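# Reproduce the reference drawing on the paper pad using markers

## Task

Use the markers to draw a copy of the 'drawing' reference image on the paper pad. The image stands for the entire sheet, and its upper edge matches the long side of the pad farthest from the robot (largest +x). The narrow strip of paper next to the pad is for practice only and is not checked.

## Robot and tools

Robot: two arms, left_arm and right_arm, each a six-joint arm with a parallel two-finger gripper and its own wrist camera. Arm names do not match image sides. In the scene frame, left_arm sits on the +y side with its base near (-0.006, +0.341, 0) m, and right_arm sits near (-0.005, -0.338, 0) m. The origin is at table-top height, halfway between the nominal bases. +x points out over the table, away from the robot, and +z points up. Positions are in metres. The gripper's fingers point along its own +z axis and open and close along its y axis. The reported end_effector_position is the point between the pads, roughly 1 cm short of the fingertips. The reported hand pose can be wrong by a few cm, more so when the arm is stretched out.

Joint order. In every row and in every per-arm list in a result, an arm's joints come in this order: wrist pitch, wrist roll, shoulder, wrist yaw, elbow, waist. A row holds 14 numbers: left_arm's six joints and then its opening, followed by right_arm's six joints and its opening. Every row covers both arms, even if only one moves.

Stated joint ranges in rad: waist -2.618..3.054, shoulder 0..3.142, elbow 0..3.142, wrist pitch -1.571..1.571, wrist yaw -1.571..1.571, wrist roll -2.094..2.094. A real stop may sit up to 0.059 rad either side of these. An action is rejected for both arms if it would push a joint more than 0.059 rad beyond its range.

Scaling. Joint entries lie in [-1, 1] and are offsets, not poses. They are added to the arm's 'Joint targets' as they stood when the action (or move) began, not to the previous row. Sending the same offset again therefore moves the arm further. An entry of 1.0 means 2.224 rad for waist, shoulder and elbow, and 8.485 rad for the three wrist joints. The opening entry is absolute: +1 fully open, -1 closed. To leave a gripper unchanged, repeat its current command; a 0 there is a real command to half-open.

execute_actions(actions, cameras): actions is a list of actions. Each action is a list of 1 to 15 rows, one row per 1/30 s control step. If an action has fewer than 15 rows, its last row is held for the remaining steps; each action lasts 0.5 s. cameras is a list of names (cam_high, cam_low, cam_above, cam_left_wrist, cam_right_wrist) or ["all"]. Images come back only when you ask for them, or when actions is empty. An empty call gives the full state. Large offsets may take several actions, because each joint target can lead its measured angle only by 0.339 rad (big joints) or 2.2 rad (wrist joints). Targets that would place the hand more than 200 mm from where it actually is get scaled back.

move(target, speed, blend, opening_speed, grip_force, blocking, cameras): drives all joints together toward a target.
- target is one 14-number row, or a list of up to 15 rows. Every row is an offset from the same starting Joint targets, not from the previous row.
- speed is in rad/s (0.01 to 12.57, default 0.5) and applies to the joint with the farthest to go. Give one value, or one per leg.
- blend, in rad, rounds the corners between listed targets; 0 means stop at each one.
- opening_speed changes the gripper command gradually, in units per second (at least 0.2).
- grip_force is the pad force limit in newtons (10 to 50). It lasts until you change it; lower values close more slowly.
- blocking=false returns after about 0.5 s while the move continues.
Paths take at least 0.5 s and are cut off after 10 s. They do not steer around obstacles or the other arm. The hand travels along a curve, not a straight line. The result adds a 'move:' line: done, off_target (at rest but more than 0.035 rad away), moving, held, or fault. limits=held means some steps were withheld.

Other tools:
- wait(seconds 0..10) lets time pass while the last commands hold.
- stop() brakes a running move.
- zoom_image(camera, region [x0,y0,x1,y1], at most 504x504 px) enlarges part of the newest image. Cameras are 672x504.
- show_instructions() shows the reference image.
- read_manual() returns licence texts.
- finished_scene() ends the scene and cannot be undone.

Result lines:
- Joint positions (rad) and velocities per arm, plus the pad gap in m (0.094 when fully open).
- Joint targets: the base that your next offsets are added to.
- end_effector_position and end_effector_quat_wxyz in the scene frame.
- grip_measured: the measured opening on the command scale. It reads a little wide when empty and narrower than a held part under squeeze.
- grip_effort_nm: gripper motor effort; negative means closing. It is not a pad force.
- Joint torques: in joint order; positive pushes toward larger angles. Entries 3, 5 and 6 wrap around at ±28 N m.
- Step readings: joint angles at some control steps.
- 'joint sent to its limit': a joint was clipped at its stop.
- 'joint command not followed': the clearance check altered targets. It does not keep the two grippers apart.
- MOTOR HOT (75 °C) and OVER-TEMPERATURE FAULT (90 °C): the arm folds up and stays idle for the rest of the scene.

Task approach: pick up a marker with a firm grip and bring its tip down onto the pad. Draw the picture with its top toward the pad's far long edge (larger x). Try out pressure and stroke on the scrap strip first. Small offsets near the wrist and elbow give fine tip motion.

Avoid:
- Letting anything leave the table, including setting a marker down off it.
- Dropping markers or releasing them while they move.
- Fast impacts, and pressing hard into the table. A target far beyond the contact point pushes harder, and faster moves hit harder.
- Any contact between the two arms, or closing one gripper on the other arm's fingers.
- Strain on the wrist camera cables.
- Holding an outstretched or blocked pose for a long time, which overheats the motors.
If an arm is pressing on something, send its targets back past its measured positions. Objects may occasionally get bumped, so check with the cameras.

Each tool is called after "Request:" by a JSON object that holds its "name" and its "arguments", one argument or row to a line.

Reference images:

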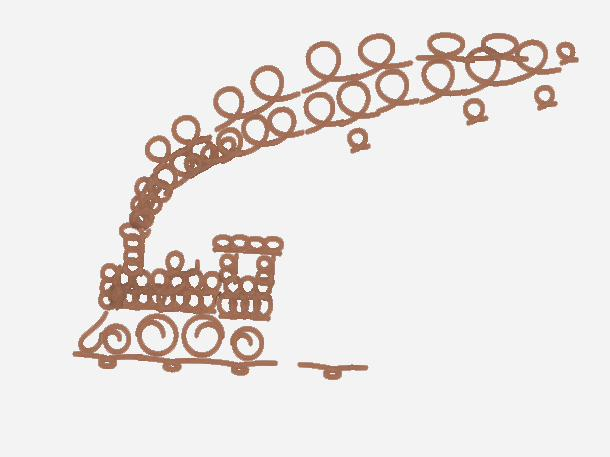

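## Session

I'll start by looking at the scene.

Request:
{"name": "execute_actions", "arguments": {
  "actions": []
}}

Request:
{"name": "show_instructions", "arguments": {

}}

Scene clock: 0.00 s.
left_arm: end_effector_position=(+0.3943, +0.3349, +0.1104) grip_measured=+1.000 grip_effort_nm=n/a end_effector_quat_wxyz=(+0.619, -0.006, +0.785, +0.003) | right_arm: end_effector_position=(+0.3946, -0.3968, +0.1304) grip_measured=+1.000 grip_effort_nm=n/a end_effector_quat_wxyz=(+0.624, +0.073, +0.770, -0.109)
Joint names: [wrist pitch, wrist roll, shoulder, wrist yaw, elbow, waist]
Joint positions: left_arm=[1.014 -0.014 1.582 -0.052 0.332 -0.05 0.094] | right_arm=[0.967 -0.036 1.532 0.21 0.362 -0.038 0.094]
Joint velocities: within noise
Joint torques (N m): no reading
Heat: left arm: 34 °C; right arm: 34 °C.
Joint targets: left_arm=[1.021 -0.015 1.574 -0.052 0.340 -0.050] | right_arm=[0.979 -0.036 1.522 0.211 0.373 -0.038]
Tool commands: left_gripper/opening=+1.0 right_gripper/opening=+1.0

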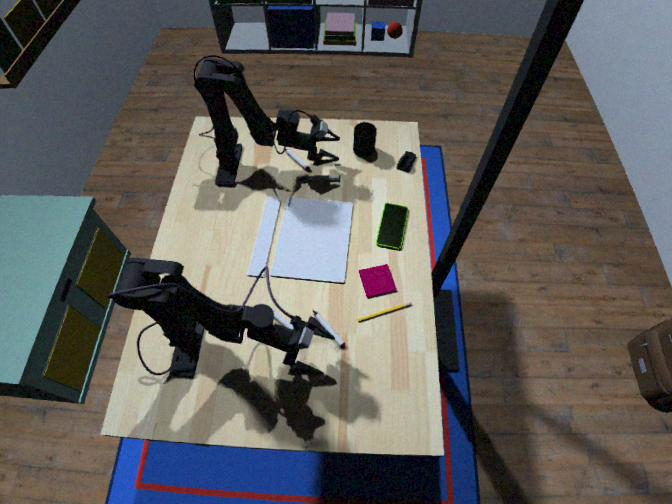

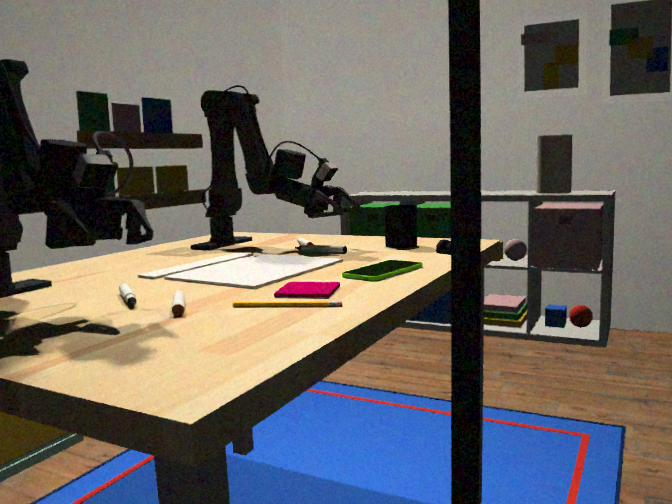

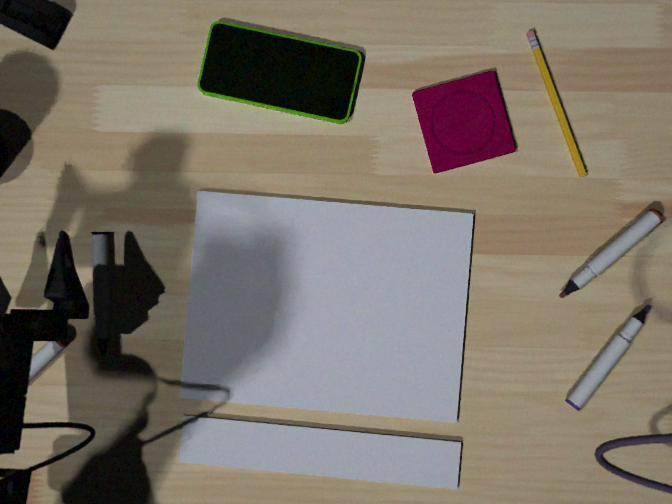

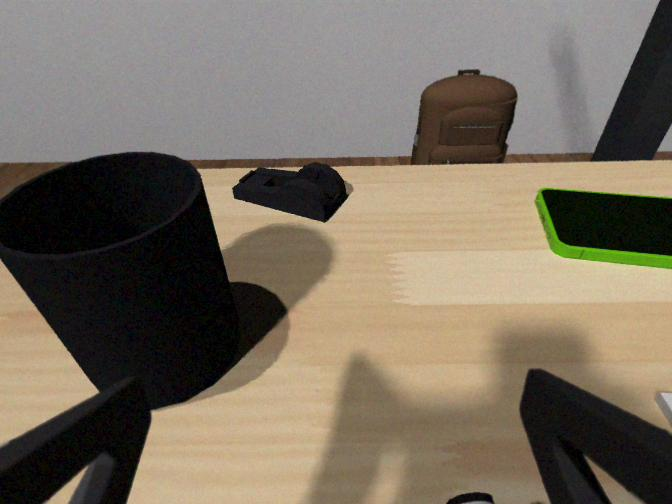

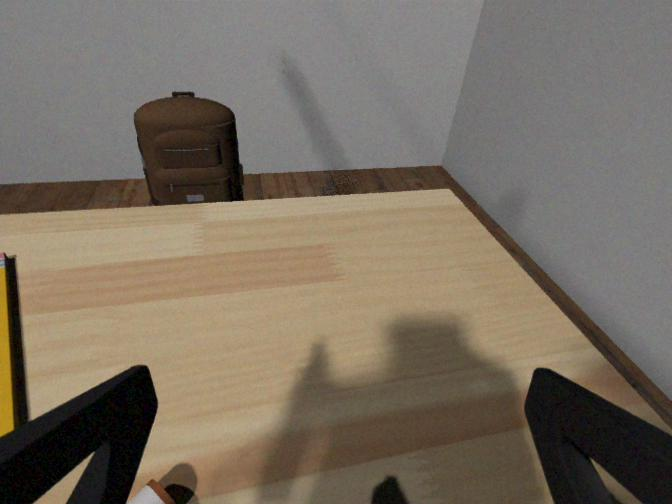

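Reference images for this scene: drawing.

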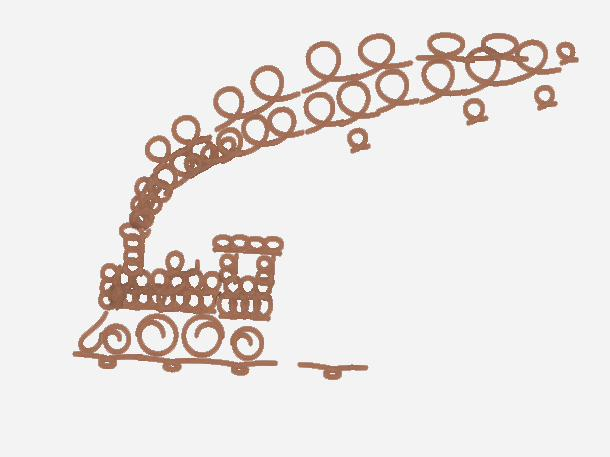

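Request:
{"name": "zoom_image", "arguments": {
  "camera": "cam_above",
  "region": [520, 180, 672, 420]
}}

Request:
{"name": "zoom_image", "arguments": {
  "camera": "cam_above",
  "region": [0, 200, 200, 420]
}}

Request:
{"name": "zoom_image", "arguments": {
  "camera": "cam_high",
  "region": [230, 100, 450, 380]
}}

Scaled by 2.100 from the camera's 672x504 image, which has a finer 960x720 frame.

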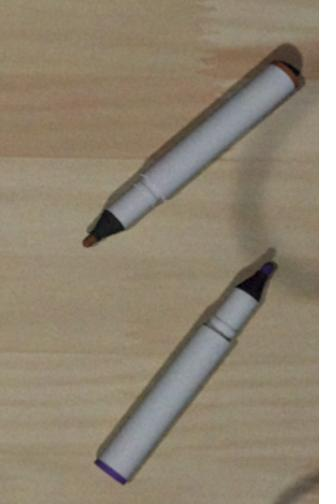

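Scaled by 2.291 from the camera's 672x504 image, which has a finer 960x720 frame.

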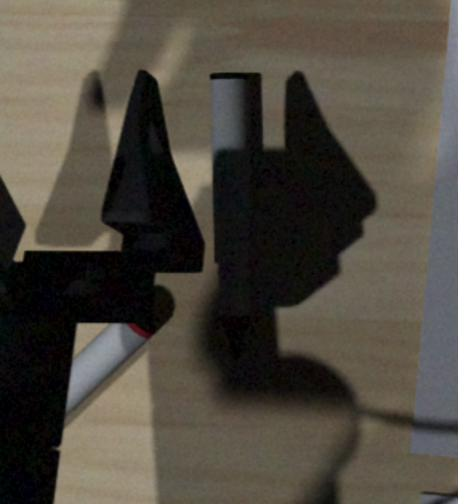

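Scaled by 1.800 from the camera's 672x504 image, which has a finer 960x720 frame.

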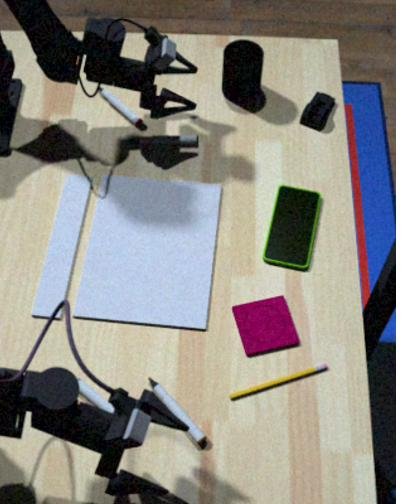

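Request:
{"name": "move", "arguments": {
  "target": [
    [-0.06, 0.0009, -0.298, 0.003, -0.009, 0.135, 1, -0.16252, 0.06317, 0.03507, -0.01308, 0.34892, 0.06205, 1],
    [-0.12033, 0.00177, -0.59532, 0.00613, -0.01799, 0.26978, 1, -0.28215, 0.13624, 0.2509, -0.02487, 0.69739, 0.14096, 1]
  ],
  "blend": [0.15, 0],
  "speed": 0.8,
  "cameras": ["all"]
}}

Scene clock: 15.63 s.
left_arm: end_effector_position=(+0.2117, +0.4780, +0.2711) grip_measured=+1.000 grip_effort_nm=0.00 end_effector_quat_wxyz=(+0.696, -0.193, +0.663, +0.198) | right_arm: end_effector_position=(+0.3771, -0.2362, +0.1130) grip_measured=+1.000 grip_effort_nm=0.00 end_effector_quat_wxyz=(-0.006, +0.414, +0.910, -0.004)
Joint names: [wrist pitch, wrist roll, shoulder, wrist yaw, elbow, waist]
Joint positions: left_arm=[0.001 -0.006 0.265 -0.007 0.312 0.544 0.094] | right_arm=[-1.401 1.112 2.076 -0.002 1.89 0.274 0.094]
Joint torques (N m): left_arm=[1.61 0.13 -0.02 0.08 5.78 0.53] | right_arm=[0.19 0.07 -8.03 0.02 8.66 0.09]
Heat: left arm: 35 °C; right arm: 37 °C.
Joint targets: left_arm=[0.000 0.001 0.249 0.000 0.300 0.550] | right_arm=[-1.415 1.120 2.080 0.000 1.924 0.276]
move: done

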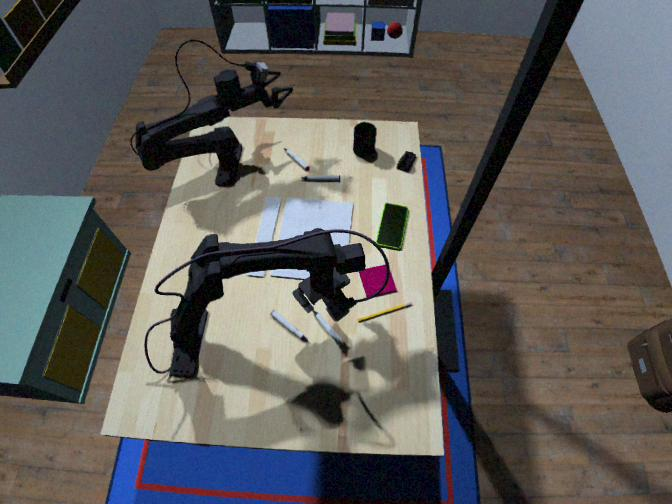

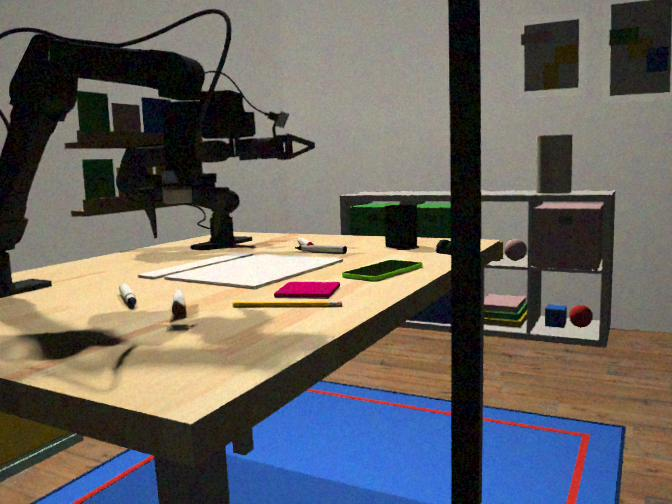

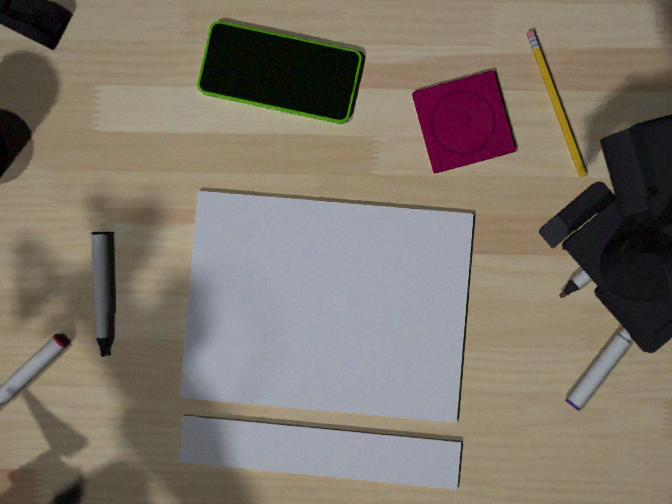

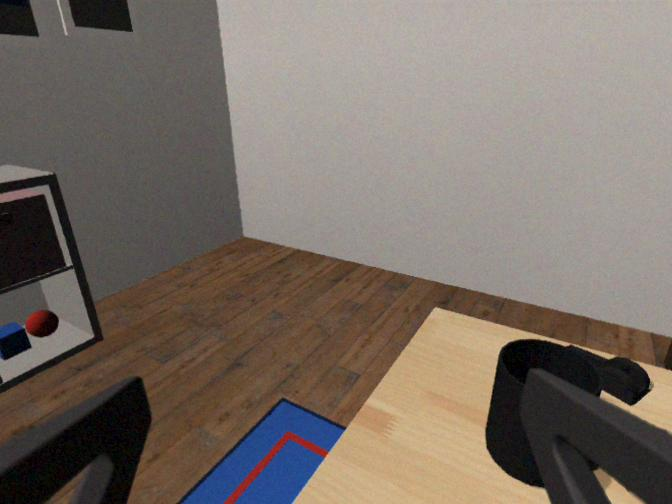

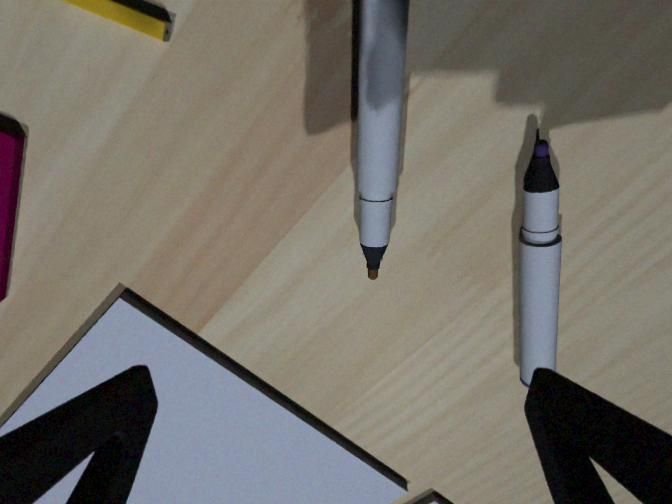

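Request:
{"name": "move", "arguments": {
  "target": [0, 0, 0, 0, 0, 0, 1, 0.02499, -0.01619, 0.00998, 0, -0.07824, -0.05881, 1],
  "speed": 0.5,
  "cameras": ["cam_low", "cam_above", "cam_right_wrist"]
}}

Scene clock: 20.07 s.
left_arm: end_effector_position=(+0.2117, +0.4780, +0.2710) grip_measured=+1.000 grip_effort_nm=0.00 end_effector_quat_wxyz=(+0.696, -0.193, +0.663, +0.198) | right_arm: end_effector_position=(+0.3960, -0.2871, +0.0666) grip_measured=+1.000 grip_effort_nm=0.00 end_effector_quat_wxyz=(-0.003, +0.419, +0.908, +0.002)
Joint names: [wrist pitch, wrist roll, shoulder, wrist yaw, elbow, waist]
Joint positions: left_arm=[0.001 -0.006 0.265 -0.007 0.312 0.544 0.094] | right_arm=[-1.22 0.988 2.106 -0.006 1.753 0.139 0.094]
Joint torques (N m): left_arm=[1.59 0.11 -0.05 0.03 5.7 0.43] | right_arm=[0.47 -0.06 -8.84 0.06 5.38 0.5]
Heat: left arm: 35 °C; right arm: 36 °C.
Joint targets: left_arm=[0.000 0.001 0.249 0.000 0.300 0.550] | right_arm=[-1.203 0.983 2.102 0.000 1.751 0.145]
move: done
Images, in order (width x height): cam_low 672x504, cam_above 672x504, cam_right_wrist 672x504.

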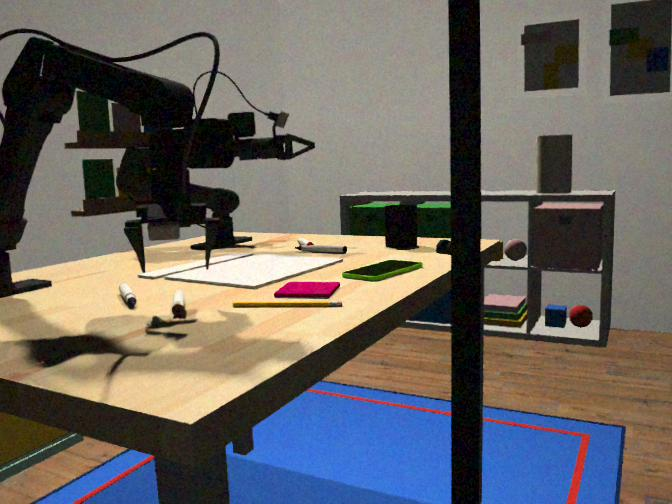

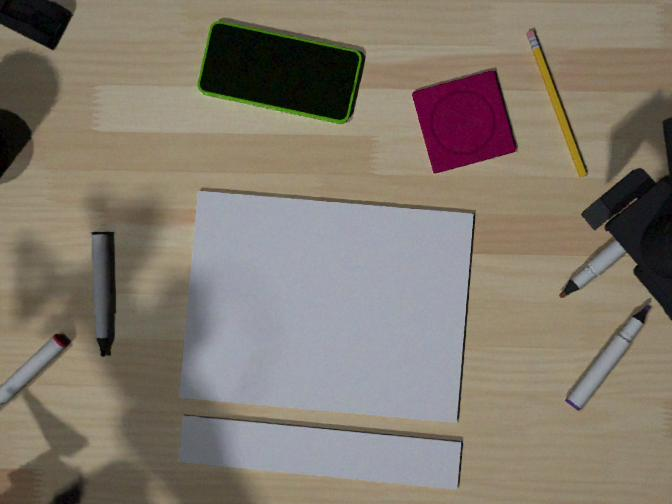

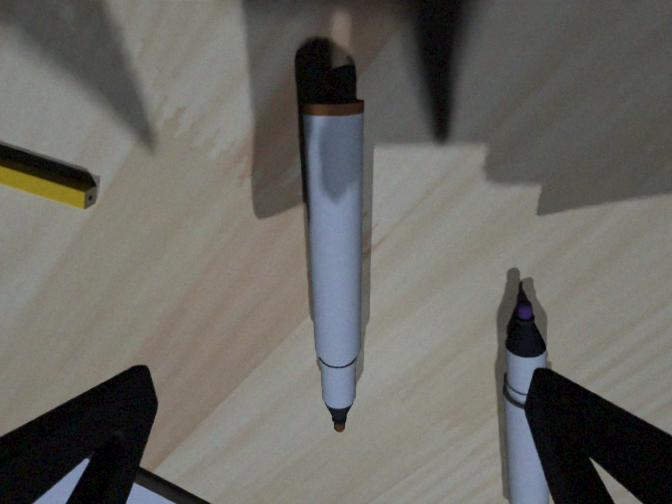

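Request:
{"name": "move", "arguments": {
  "target": [0, 0, 0, 0, 0, 0, 1, 0.01365, -0.00259, 0.01192, 0.0006, -0.03916, -0.00495, 1],
  "speed": 0.15,
  "cameras": ["cam_low", "cam_high", "cam_right_wrist"]
}}

Scene clock: 24.23 s.
left_arm: end_effector_position=(+0.2117, +0.4780, +0.2710) grip_measured=+1.000 grip_effort_nm=0.00 end_effector_quat_wxyz=(+0.696, -0.193, +0.663, +0.198) | right_arm: end_effector_position=(+0.3994, -0.2867, +0.0387) grip_measured=+1.000 grip_effort_nm=0.00 end_effector_quat_wxyz=(+0.003, +0.409, +0.912, +0.005)
Joint names: [wrist pitch, wrist roll, shoulder, wrist yaw, elbow, waist]
Joint positions: left_arm=[0.001 -0.006 0.265 -0.007 0.312 0.544 0.094] | right_arm=[-1.105 0.966 2.125 -0.006 1.669 0.139 0.094]
Joint torques (N m): left_arm=[1.57 0.1 0.1 0.06 5.67 0.39] | right_arm=[0.52 -0.05 -8.38 0.1 5 -0.43]
Heat: left arm: 35 °C; right arm: 36 °C.
Joint targets: left_arm=[0.000 0.001 0.249 0.000 0.300 0.550] | right_arm=[-1.087 0.960 2.128 0.005 1.663 0.134]
move: done
Images, in order (width x height): cam_high 672x504, cam_low 672x504, cam_right_wrist 672x504.

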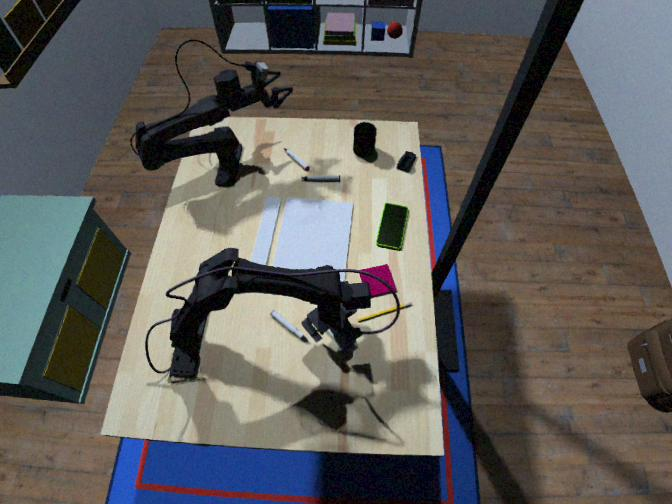

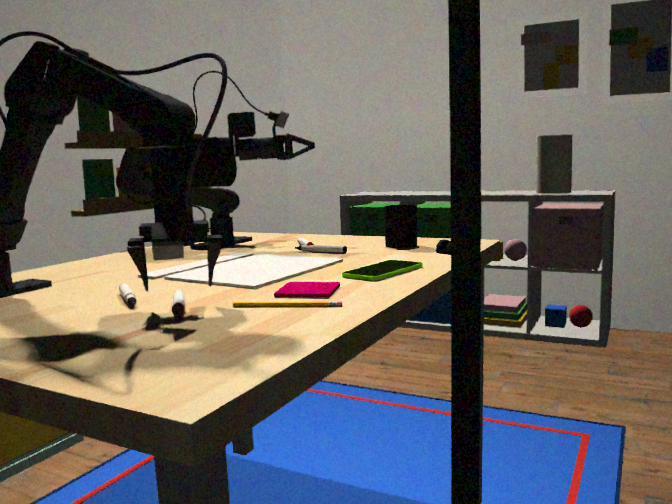

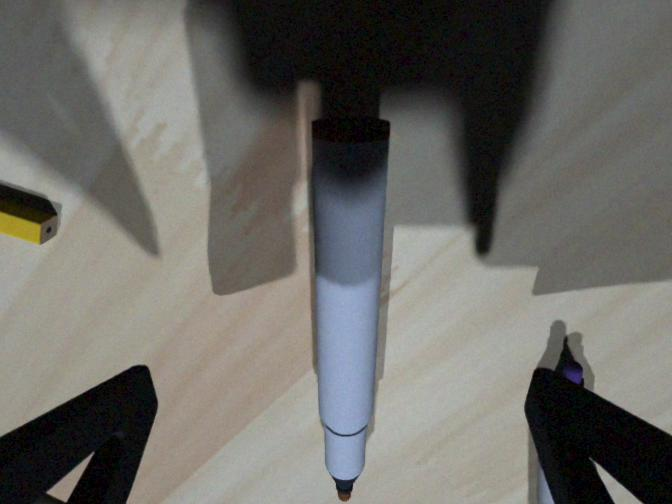

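Request:
{"name": "move", "arguments": {
  "target": [0, 0, 0, 0, 0, 0, 1, 0.0095, 0, 0.01124, 0, -0.02945, -0.00315, 1],
  "speed": 0.08,
  "cameras": ["cam_low", "cam_right_wrist"]
}}

Request:
{"name": "zoom_image", "arguments": {
  "camera": "cam_low",
  "region": [90, 200, 300, 350]
}}

Scene clock: 26.83 s.
left_arm: end_effector_position=(+0.2117, +0.4780, +0.2710) grip_measured=+1.000 grip_effort_nm=0.00 end_effector_quat_wxyz=(+0.696, -0.193, +0.663, +0.198) | right_arm: end_effector_position=(+0.3971, -0.2892, +0.0135) grip_measured=+1.000 grip_effort_nm=0.00 end_effector_quat_wxyz=(-0.001, +0.412, +0.911, +0.003)
Joint names: [wrist pitch, wrist roll, shoulder, wrist yaw, elbow, waist]
Joint positions: left_arm=[0.001 -0.006 0.265 -0.007 0.312 0.544 0.094] | right_arm=[-1.025 0.966 2.149 -0.006 1.604 0.133 0.094]
Joint torques (N m): left_arm=[1.58 0.11 0.08 0.02 5.9 0.51] | right_arm=[0.5 -0.06 -8.35 0.11 4.82 -0.59]
Heat: left arm: 35 °C; right arm: 36 °C.
Joint targets: left_arm=[0.000 0.001 0.249 0.000 0.300 0.550] | right_arm=[-1.007 0.961 2.153 0.005 1.598 0.127]
move: done
Images, in order (width x height): cam_low 672x504, cam_right_wrist 672x504.

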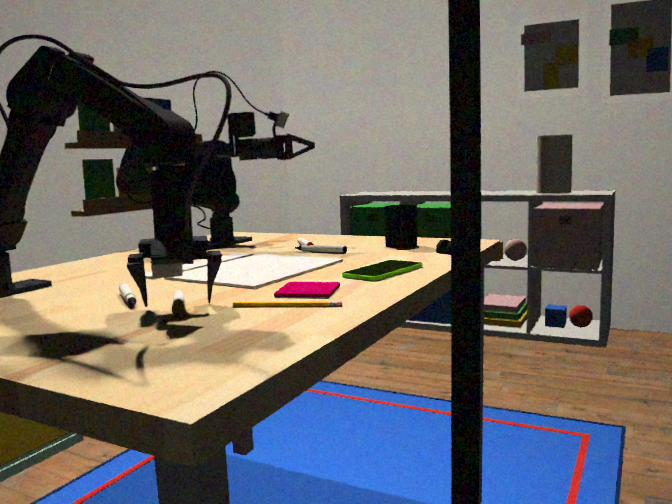

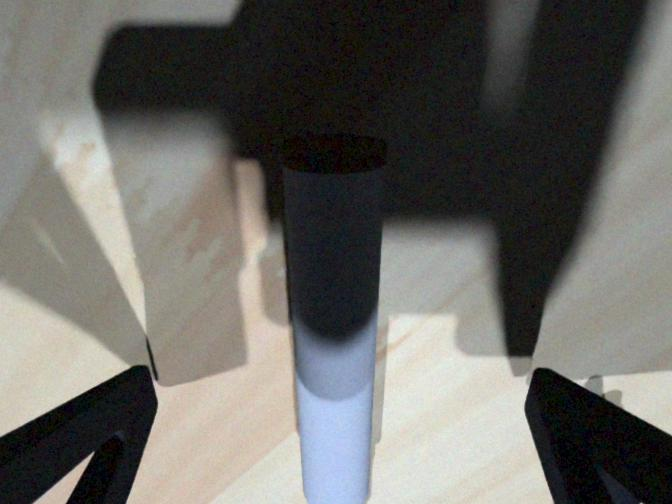

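Scaled by 2.400 from the camera's 672x504 image, which has a finer 960x720 frame.

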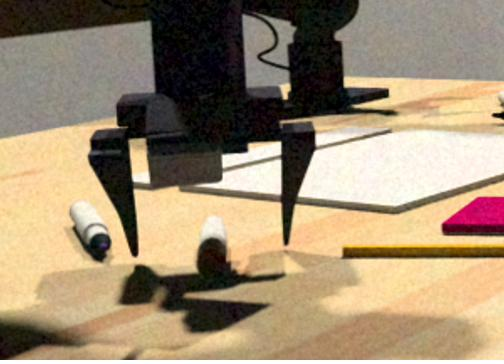

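Request:
{"name": "move", "arguments": {
  "target": [0, 0, 0, 0, 0, 0, 1, 0, 0, 0, 0, 0, 0, -1],
  "grip_force": [50, 40],
  "opening_speed": 0.5,
  "cameras": ["cam_low", "cam_right_wrist"]
}}

Scene clock: 31.57 s.
left_arm: end_effector_position=(+0.2117, +0.4780, +0.2710) grip_measured=+1.000 grip_effort_nm=0.00 end_effector_quat_wxyz=(+0.696, -0.193, +0.663, +0.198) | right_arm: end_effector_position=(+0.3972, -0.2892, +0.0135) grip_measured=-0.633 grip_effort_nm=-0.85 end_effector_quat_wxyz=(+0.000, +0.412, +0.911, +0.003)
Joint names: [wrist pitch, wrist roll, shoulder, wrist yaw, elbow, waist]
Joint positions: left_arm=[0.001 -0.006 0.265 -0.007 0.312 0.544 0.094] | right_arm=[-1.024 0.966 2.149 -0.006 1.604 0.133 0.017]
Joint torques (N m): left_arm=[1.6 0.11 0.02 0.03 5.86 0.47] | right_arm=[0.48 -0.05 -8.35 0.11 4.82 -0.58]
Heat: left arm: 35 °C; right arm: 36 °C.
Joint targets: left_arm=[0.000 0.001 0.249 0.000 0.300 0.550] | right_arm=[-1.007 0.960 2.153 0.005 1.598 0.127]
grip_force (N): 50, 40
move: done
Images, in order (width x height): cam_low 672x504, cam_right_wrist 672x504.

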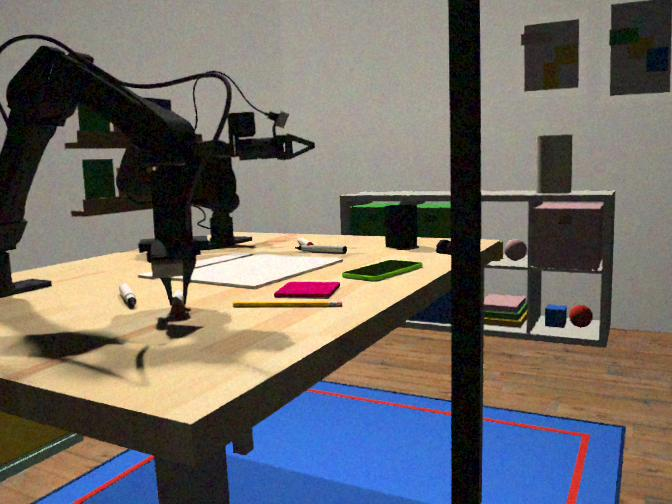

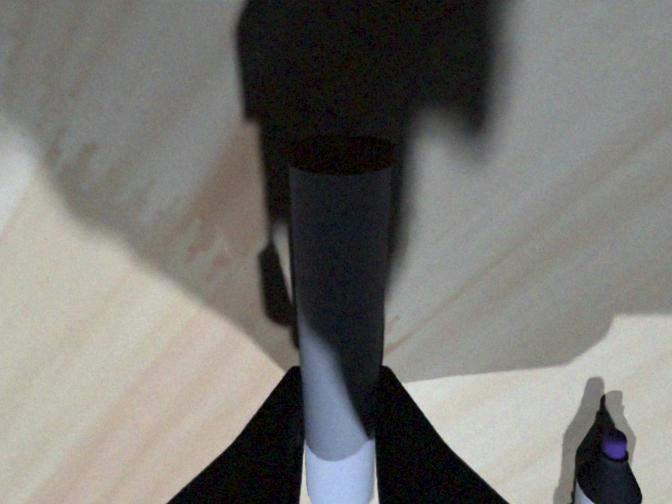

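Request:
{"name": "move", "arguments": {
  "target": [
    [0, 0, 0, 0, 0, 0, 1, -0.0399, 0, -0.02487, -0.0006, 0.1324, 0, -1],
    [0, 0, 0, 0, 0, 0, 1, 0.04797, -0.066, -0.24865, -0.0006, -0.08903, 0.21268, -1],
    [0, 0, 0, 0, 0, 0, 1, 0.20834, -0.11314, -0.19658, -0.0006, -0.42401, 0.45459, -1]
  ],
  "speed": [0.25, 0.6, 0.6],
  "blend": [0.03, 0.15, 0],
  "cameras": ["all"]
}}

Scene clock: 41.17 s.
left_arm: end_effector_position=(+0.2117, +0.4780, +0.2710) grip_measured=+1.000 grip_effort_nm=0.00 end_effector_quat_wxyz=(+0.696, -0.193, +0.663, +0.198) | right_arm: end_effector_position=(+0.1972, +0.0838, +0.1156) grip_measured=-0.633 grip_effort_nm=-0.85 end_effector_quat_wxyz=(+0.492, -0.431, +0.689, +0.312)
Joint names: [wrist pitch, wrist roll, shoulder, wrist yaw, elbow, waist]
Joint positions: left_arm=[0.001 -0.006 0.265 -0.007 0.312 0.544 0.094] | right_arm=[0.728 0.006 1.715 -0.004 0.659 1.136 0.017]
Joint torques (N m): left_arm=[1.56 0.09 0.08 0.04 5.75 0.59] | right_arm=[1.93 -0.03 -5.55 0.05 5.05 0.1]
Heat: left arm: 36 °C; right arm: 36 °C.
Joint targets: left_arm=[0.000 0.001 0.249 0.000 0.300 0.550] | right_arm=[0.761 0.001 1.716 0.000 0.655 1.138]
grip_force (N): 50, 40
move: done

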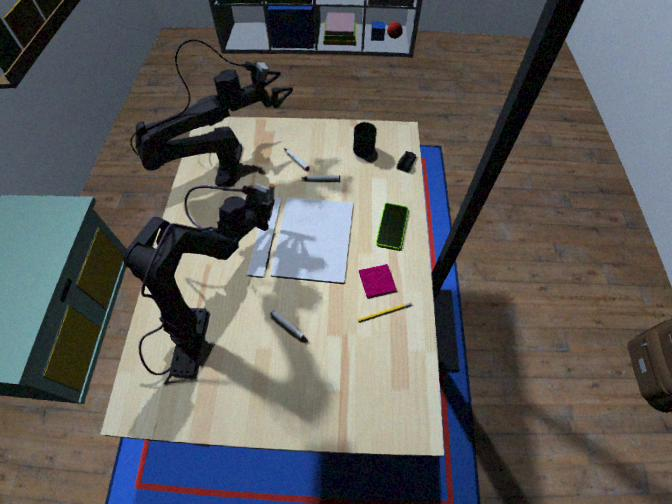

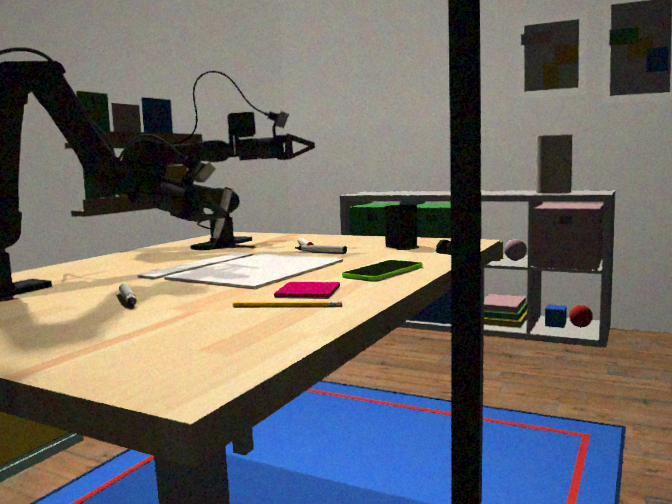

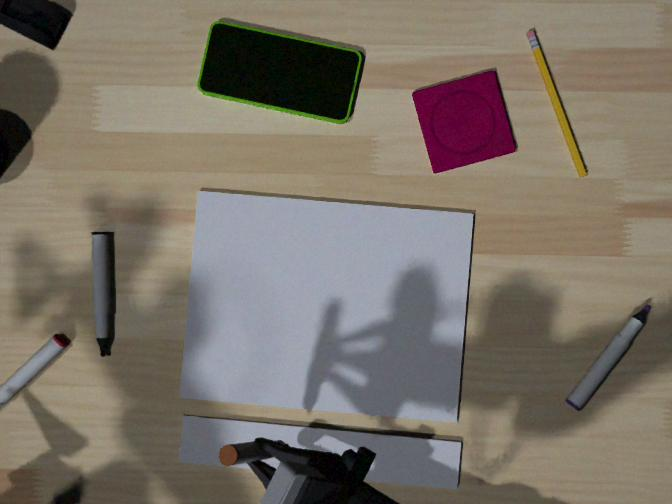

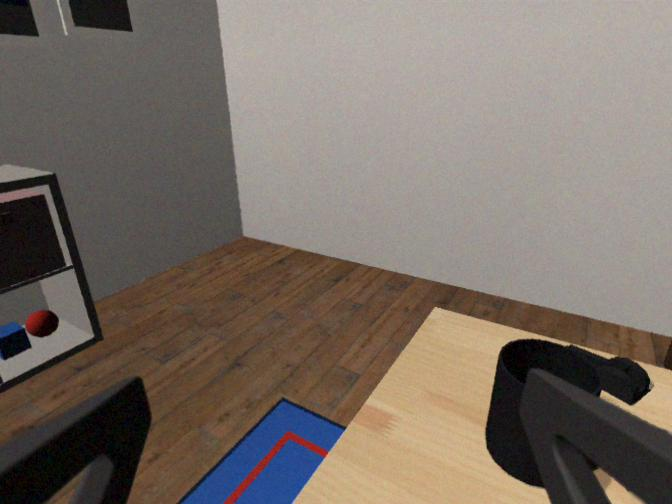

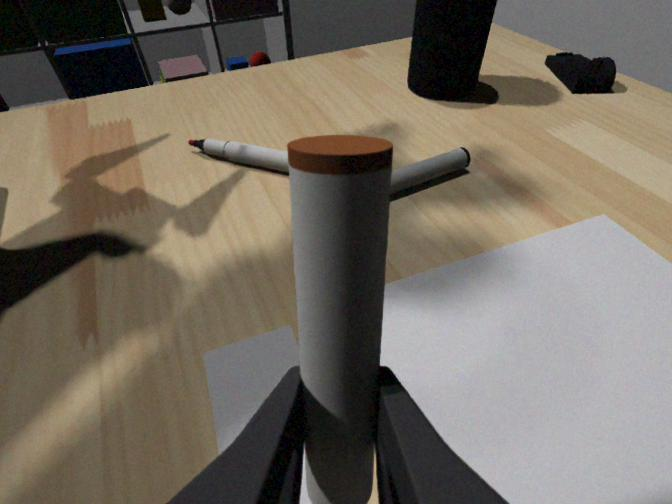

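Request:
{"name": "execute_actions", "arguments": {
  "actions": [
    [[0,0,0,0,0,0,1,0.00024,0.00024,0.0009,0.00024,0.0009,0.0009,-1],[0,0,0,0,0,0,1,0.00047,0.00047,0.0018,0.00047,0.0018,0.0018,-1],[0,0,0,0,0,0,1,0.00071,0.00071,0.0027,0.00071,0.0027,0.0027,-1],[0,0,0,0,0,0,1,0.00094,0.00094,0.0036,0.00094,0.0036,0.0036,-1],[0,0,0,0,0,0,1,0.00118,0.00118,0.0045,0.00118,0.0045,0.0045,-1],[0,0,0,0,0,0,1,0.00141,0.00141,0.0054,0.00141,0.0054,0.0054,-1],[0,0,0,0,0,0,1,0.00165,0.00165,0.0063,0.00165,0.0063,0.0063,-1],[0,0,0,0,0,0,1,0.00188,0.00188,0.0072,0.00188,0.0072,0.0072,-1],[0,0,0,0,0,0,1,0.00212,0.00212,0.0081,0.00212,0.0081,0.0081,-1],[0,0,0,0,0,0,1,0.00236,0.00236,0.009,0.00236,0.009,0.009,-1],[0,0,0,0,0,0,1,0.00259,0.00259,0.0099,0.00259,0.0099,0.0099,-1],[0,0,0,0,0,0,1,0.00283,0.00283,0.0108,0.00283,0.0108,0.0108,-1],[0,0,0,0,0,0,1,0.00306,0.00306,0.0117,0.00306,0.0117,0.0117,-1],[0,0,0,0,0,0,1,0.0033,0.0033,0.0126,0.0033,0.0126,0.0126,-1],[0,0,0,0,0,0,1,0.00353,0.00353,0.0135,0.00353,0.0135,0.0135,-1]],
    [[0,0,0,0,0,0,1,-0.00024,-0.00024,-0.0009,-0.00024,-0.0009,-0.0009,-1],[0,0,0,0,0,0,1,-0.00047,-0.00047,-0.0018,-0.00047,-0.0018,-0.0018,-1],[0,0,0,0,0,0,1,-0.00071,-0.00071,-0.0027,-0.00071,-0.0027,-0.0027,-1],[0,0,0,0,0,0,1,-0.00094,-0.00094,-0.0036,-0.00094,-0.0036,-0.0036,-1],[0,0,0,0,0,0,1,-0.00118,-0.00118,-0.0045,-0.00118,-0.0045,-0.0045,-1],[0,0,0,0,0,0,1,-0.00141,-0.00141,-0.0054,-0.00141,-0.0054,-0.0054,-1],[0,0,0,0,0,0,1,-0.00165,-0.00165,-0.0063,-0.00165,-0.0063,-0.0063,-1],[0,0,0,0,0,0,1,-0.00188,-0.00188,-0.0072,-0.00188,-0.0072,-0.0072,-1],[0,0,0,0,0,0,1,-0.00212,-0.00212,-0.0081,-0.00212,-0.0081,-0.0081,-1],[0,0,0,0,0,0,1,-0.00236,-0.00236,-0.009,-0.00236,-0.009,-0.009,-1],[0,0,0,0,0,0,1,-0.00259,-0.00259,-0.0099,-0.00259,-0.0099,-0.0099,-1],[0,0,0,0,0,0,1,-0.00283,-0.00283,-0.0108,-0.00283,-0.0108,-0.0108,-1],[0,0,0,0,0,0,1,-0.00306,-0.00306,-0.0117,-0.00306,-0.0117,-0.0117,-1],[0,0,0,0,0,0,1,-0.0033,-0.0033,-0.0126,-0.0033,-0.0126,-0.0126,-1],[0,0,0,0,0,0,1,-0.00353,-0.00353,-0.0135,-0.00353,-0.0135,-0.0135,-1]],
    [[0,0,0,0,0,0,1,-0.00024,-0.00024,-0.0009,-0.00024,-0.0009,-0.0009,-1],[0,0,0,0,0,0,1,-0.00047,-0.00047,-0.0018,-0.00047,-0.0018,-0.0018,-1],[0,0,0,0,0,0,1,-0.00071,-0.00071,-0.0027,-0.00071,-0.0027,-0.0027,-1],[0,0,0,0,0,0,1,-0.00094,-0.00094,-0.0036,-0.00094,-0.0036,-0.0036,-1],[0,0,0,0,0,0,1,-0.00118,-0.00118,-0.0045,-0.00118,-0.0045,-0.0045,-1],[0,0,0,0,0,0,1,-0.00141,-0.00141,-0.0054,-0.00141,-0.0054,-0.0054,-1],[0,0,0,0,0,0,1,-0.00165,-0.00165,-0.0063,-0.00165,-0.0063,-0.0063,-1],[0,0,0,0,0,0,1,-0.00188,-0.00188,-0.0072,-0.00188,-0.0072,-0.0072,-1],[0,0,0,0,0,0,1,-0.00212,-0.00212,-0.0081,-0.00212,-0.0081,-0.0081,-1],[0,0,0,0,0,0,1,-0.00236,-0.00236,-0.009,-0.00236,-0.009,-0.009,-1],[0,0,0,0,0,0,1,-0.00259,-0.00259,-0.0099,-0.00259,-0.0099,-0.0099,-1],[0,0,0,0,0,0,1,-0.00283,-0.00283,-0.0108,-0.00283,-0.0108,-0.0108,-1],[0,0,0,0,0,0,1,-0.00306,-0.00306,-0.0117,-0.00306,-0.0117,-0.0117,-1],[0,0,0,0,0,0,1,-0.0033,-0.0033,-0.0126,-0.0033,-0.0126,-0.0126,-1],[0,0,0,0,0,0,1,-0.00353,-0.00353,-0.0135,-0.00353,-0.0135,-0.0135,-1]],
    [[0,0,0,0,0,0,1,0.00024,0.00024,0.0009,0.00024,0.0009,0.0009,-1],[0,0,0,0,0,0,1,0.00047,0.00047,0.0018,0.00047,0.0018,0.0018,-1],[0,0,0,0,0,0,1,0.00071,0.00071,0.0027,0.00071,0.0027,0.0027,-1],[0,0,0,0,0,0,1,0.00094,0.00094,0.0036,0.00094,0.0036,0.0036,-1],[0,0,0,0,0,0,1,0.00118,0.00118,0.0045,0.00118,0.0045,0.0045,-1],[0,0,0,0,0,0,1,0.00141,0.00141,0.0054,0.00141,0.0054,0.0054,-1],[0,0,0,0,0,0,1,0.00165,0.00165,0.0063,0.00165,0.0063,0.0063,-1],[0,0,0,0,0,0,1,0.00188,0.00188,0.0072,0.00188,0.0072,0.0072,-1],[0,0,0,0,0,0,1,0.00212,0.00212,0.0081,0.00212,0.0081,0.0081,-1],[0,0,0,0,0,0,1,0.00236,0.00236,0.009,0.00236,0.009,0.009,-1],[0,0,0,0,0,0,1,0.00259,0.00259,0.0099,0.00259,0.0099,0.0099,-1],[0,0,0,0,0,0,1,0.00283,0.00283,0.0108,0.00283,0.0108,0.0108,-1],[0,0,0,0,0,0,1,0.00306,0.00306,0.0117,0.00306,0.0117,0.0117,-1],[0,0,0,0,0,0,1,0.0033,0.0033,0.0126,0.0033,0.0126,0.0126,-1],[0,0,0,0,0,0,1,0.00353,0.00353,0.0135,0.00353,0.0135,0.0135,-1]]
  ],
  "cameras": []
}}

Scene clock: 45.57 s.
left_arm: end_effector_position=(+0.2117, +0.4780, +0.2710) grip_measured=+1.000 grip_effort_nm=0.00 end_effector_quat_wxyz=(+0.696, -0.193, +0.663, +0.198) | right_arm: end_effector_position=(+0.1961, +0.0770, +0.1045) grip_measured=-0.633 grip_effort_nm=-0.85 end_effector_quat_wxyz=(+0.485, -0.438, +0.693, +0.303)
Joint names: [wrist pitch, wrist roll, shoulder, wrist yaw, elbow, waist]
Joint positions: left_arm=[0.001 -0.006 0.265 -0.007 0.312 0.544 0.094] | right_arm=[0.733 -0.007 1.719 -0.006 0.633 1.132 0.017]
Joint torques (N m): left_arm=[1.61 0.11 0.02 0.05 5.72 0.39] | right_arm=[1.88 0.05 -5.75 0.03 7.23 0.5]
Heat: left arm: 36 °C; right arm: 37 °C.
Joint targets: left_arm=[0.000 0.001 0.249 0.000 0.300 0.550] | right_arm=[0.761 0.001 1.716 0.000 0.655 1.138]
grip_force (N): 50, 40
Step readings (joint positions of left_arm | right_arm):
0: [0.001 -0.006 0.265 -0.007 0.312 0.544] | [0.728 0.005 1.715 -0.004 0.659 1.136]
1: [0.001 -0.006 0.265 -0.007 0.312 0.544] | [0.728 0.005 1.715 -0.004 0.659 1.136]
2: [0.001 -0.006 0.265 -0.007 0.312 0.544] | [0.729 0.005 1.715 -0.004 0.659 1.136]
4: [0.001 -0.006 0.265 -0.007 0.312 0.544] | [0.732 0.005 1.717 -0.002 0.659 1.138]
8: [0.001 -0.006 0.265 -0.007 0.312 0.544] | [0.739 0.007 1.725 0.004 0.659 1.145]
15: [0.001 -0.006 0.265 -0.007 0.312 0.544] | [0.750 0.016 1.739 0.017 0.659 1.158]
16: [0.001 -0.006 0.265 -0.007 0.312 0.544] | [0.751 0.017 1.741 0.019 0.659 1.159]
17: [0.001 -0.006 0.265 -0.007 0.312 0.544] | [0.751 0.018 1.741 0.019 0.659 1.159]
19: [0.001 -0.006 0.265 -0.007 0.312 0.544] | [0.752 0.018 1.741 0.019 0.659 1.159]
23: [0.001 -0.006 0.265 -0.007 0.312 0.544] | [0.752 0.018 1.741 0.019 0.659 1.159]
30: [0.001 -0.006 0.265 -0.007 0.312 0.544] | [0.752 0.012 1.741 0.015 0.659 1.148]
31: [0.001 -0.006 0.265 -0.007 0.312 0.544] | [0.752 0.010 1.741 0.014 0.659 1.146]
32: [0.001 -0.006 0.265 -0.007 0.312 0.544] | [0.752 0.008 1.741 0.013 0.659 1.144]
34: [0.001 -0.006 0.265 -0.007 0.312 0.544] | [0.752 0.005 1.741 0.010 0.658 1.140]
38: [0.001 -0.006 0.265 -0.007 0.312 0.544] | [0.748 -0.003 1.735 0.003 0.649 1.132]
45: [0.001 -0.006 0.265 -0.007 0.312 0.544] | [0.736 -0.016 1.721 -0.010 0.635 1.118]
46: [0.001 -0.006 0.265 -0.007 0.312 0.544] | [0.734 -0.017 1.719 -0.012 0.634 1.117]
47: [0.001 -0.006 0.265 -0.007 0.312 0.544] | [0.733 -0.018 1.719 -0.013 0.633 1.116]
49: [0.001 -0.006 0.265 -0.007 0.312 0.544] | [0.733 -0.019 1.719 -0.013 0.633 1.116]
53: [0.001 -0.006 0.265 -0.007 0.312 0.544] | [0.733 -0.019 1.719 -0.013 0.633 1.116]
60: [0.001 -0.006 0.265 -0.007 0.312 0.544] | [0.733 -0.013 1.719 -0.009 0.633 1.127]
No camera images: "cameras" was empty.

Request:
{"name": "move", "arguments": {
  "target": [0, 0, 0, 0, 0, 0, 1, 0.05787, 0.0008, 0.27158, 0.15468, 0.21358, 0.19487, -1],
  "speed": 0.5,
  "cameras": ["all"]
}}

Scene clock: 55.83 s.
left_arm: end_effector_position=(+0.2117, +0.4780, +0.2710) grip_measured=+1.000 grip_effort_nm=0.00 end_effector_quat_wxyz=(+0.696, -0.193, +0.663, +0.198) | right_arm: end_effector_position=(+0.1755, +0.1170, +0.1054) grip_measured=-0.633 grip_effort_nm=-0.85 end_effector_quat_wxyz=(+0.702, -0.084, +0.701, +0.092)
Joint names: [wrist pitch, wrist roll, shoulder, wrist yaw, elbow, waist]
Joint positions: left_arm=[0.001 -0.006 0.265 -0.007 0.312 0.544 0.094] | right_arm=[1.227 -0.001 2.316 1.304 1.101 1.571 0.017]
Joint torques (N m): left_arm=[1.6 0.08 0.18 0.05 5.68 0.42] | right_arm=[1.47 0.09 -8.44 0.1 6.86 0.05]
Heat: left arm: 36 °C; right arm: 38 °C.
Joint targets: left_arm=[0.000 0.001 0.249 0.000 0.300 0.550] | right_arm=[1.252 0.007 2.320 1.312 1.130 1.571]
grip_force (N): 50, 40
move: done

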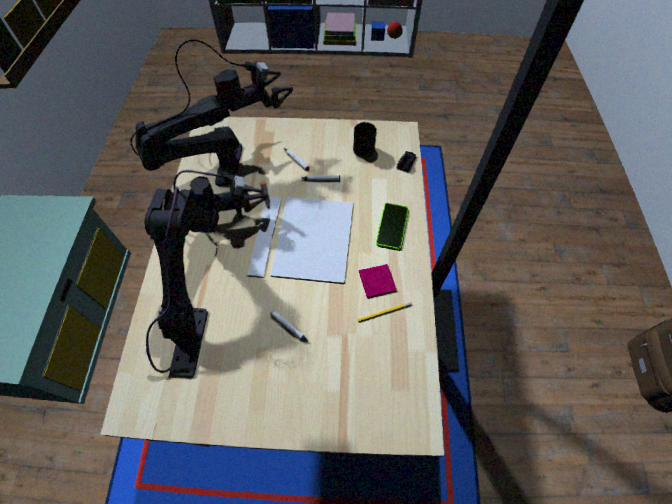

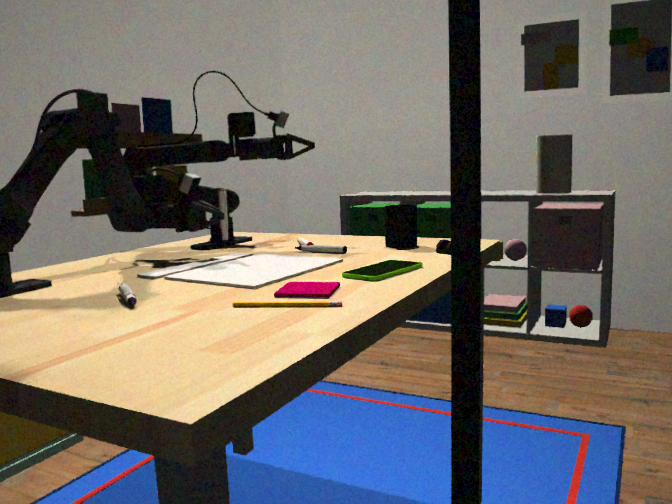

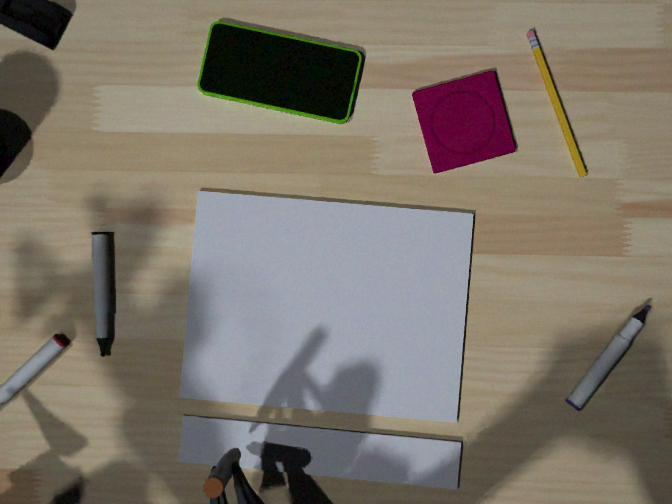

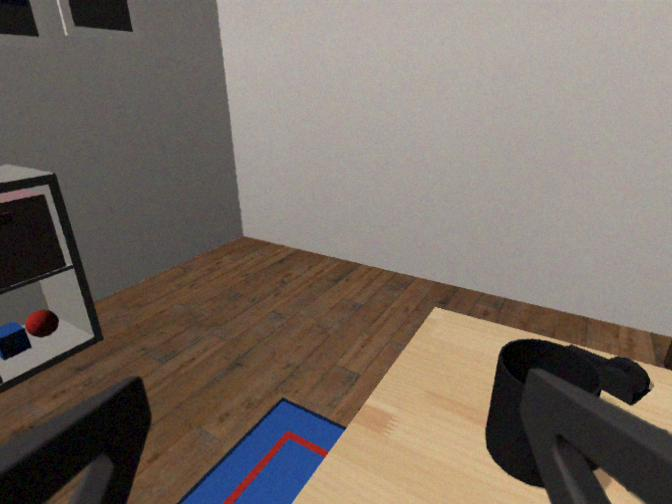

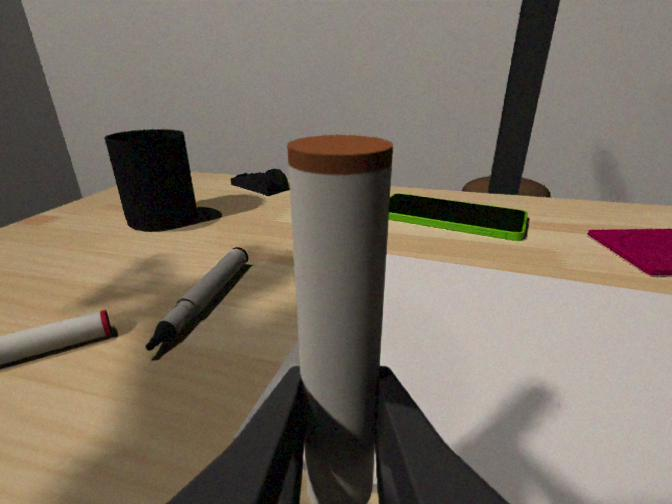

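Request:
{"name": "zoom_image", "arguments": {
  "camera": "cam_above",
  "region": [150, 380, 350, 504]
}}

Request:
{"name": "zoom_image", "arguments": {
  "camera": "cam_low",
  "region": [90, 170, 300, 310]
}}

Scaled by 2.520 from the camera's 672x504 image, which has a finer 960x720 frame.

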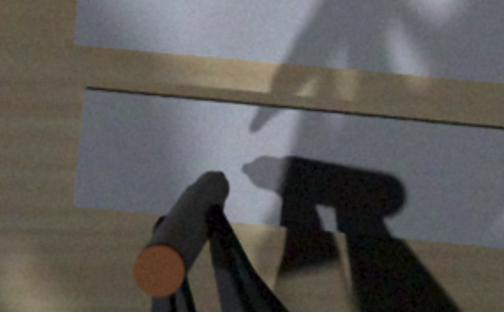

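Scaled by 2.400 from the camera's 672x504 image, which has a finer 960x720 frame.

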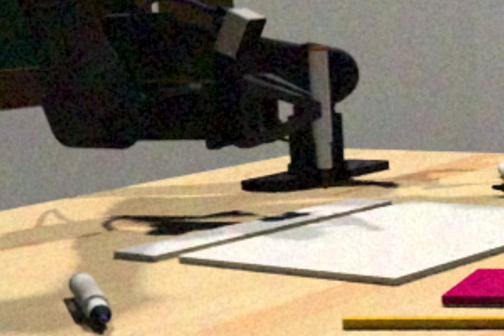

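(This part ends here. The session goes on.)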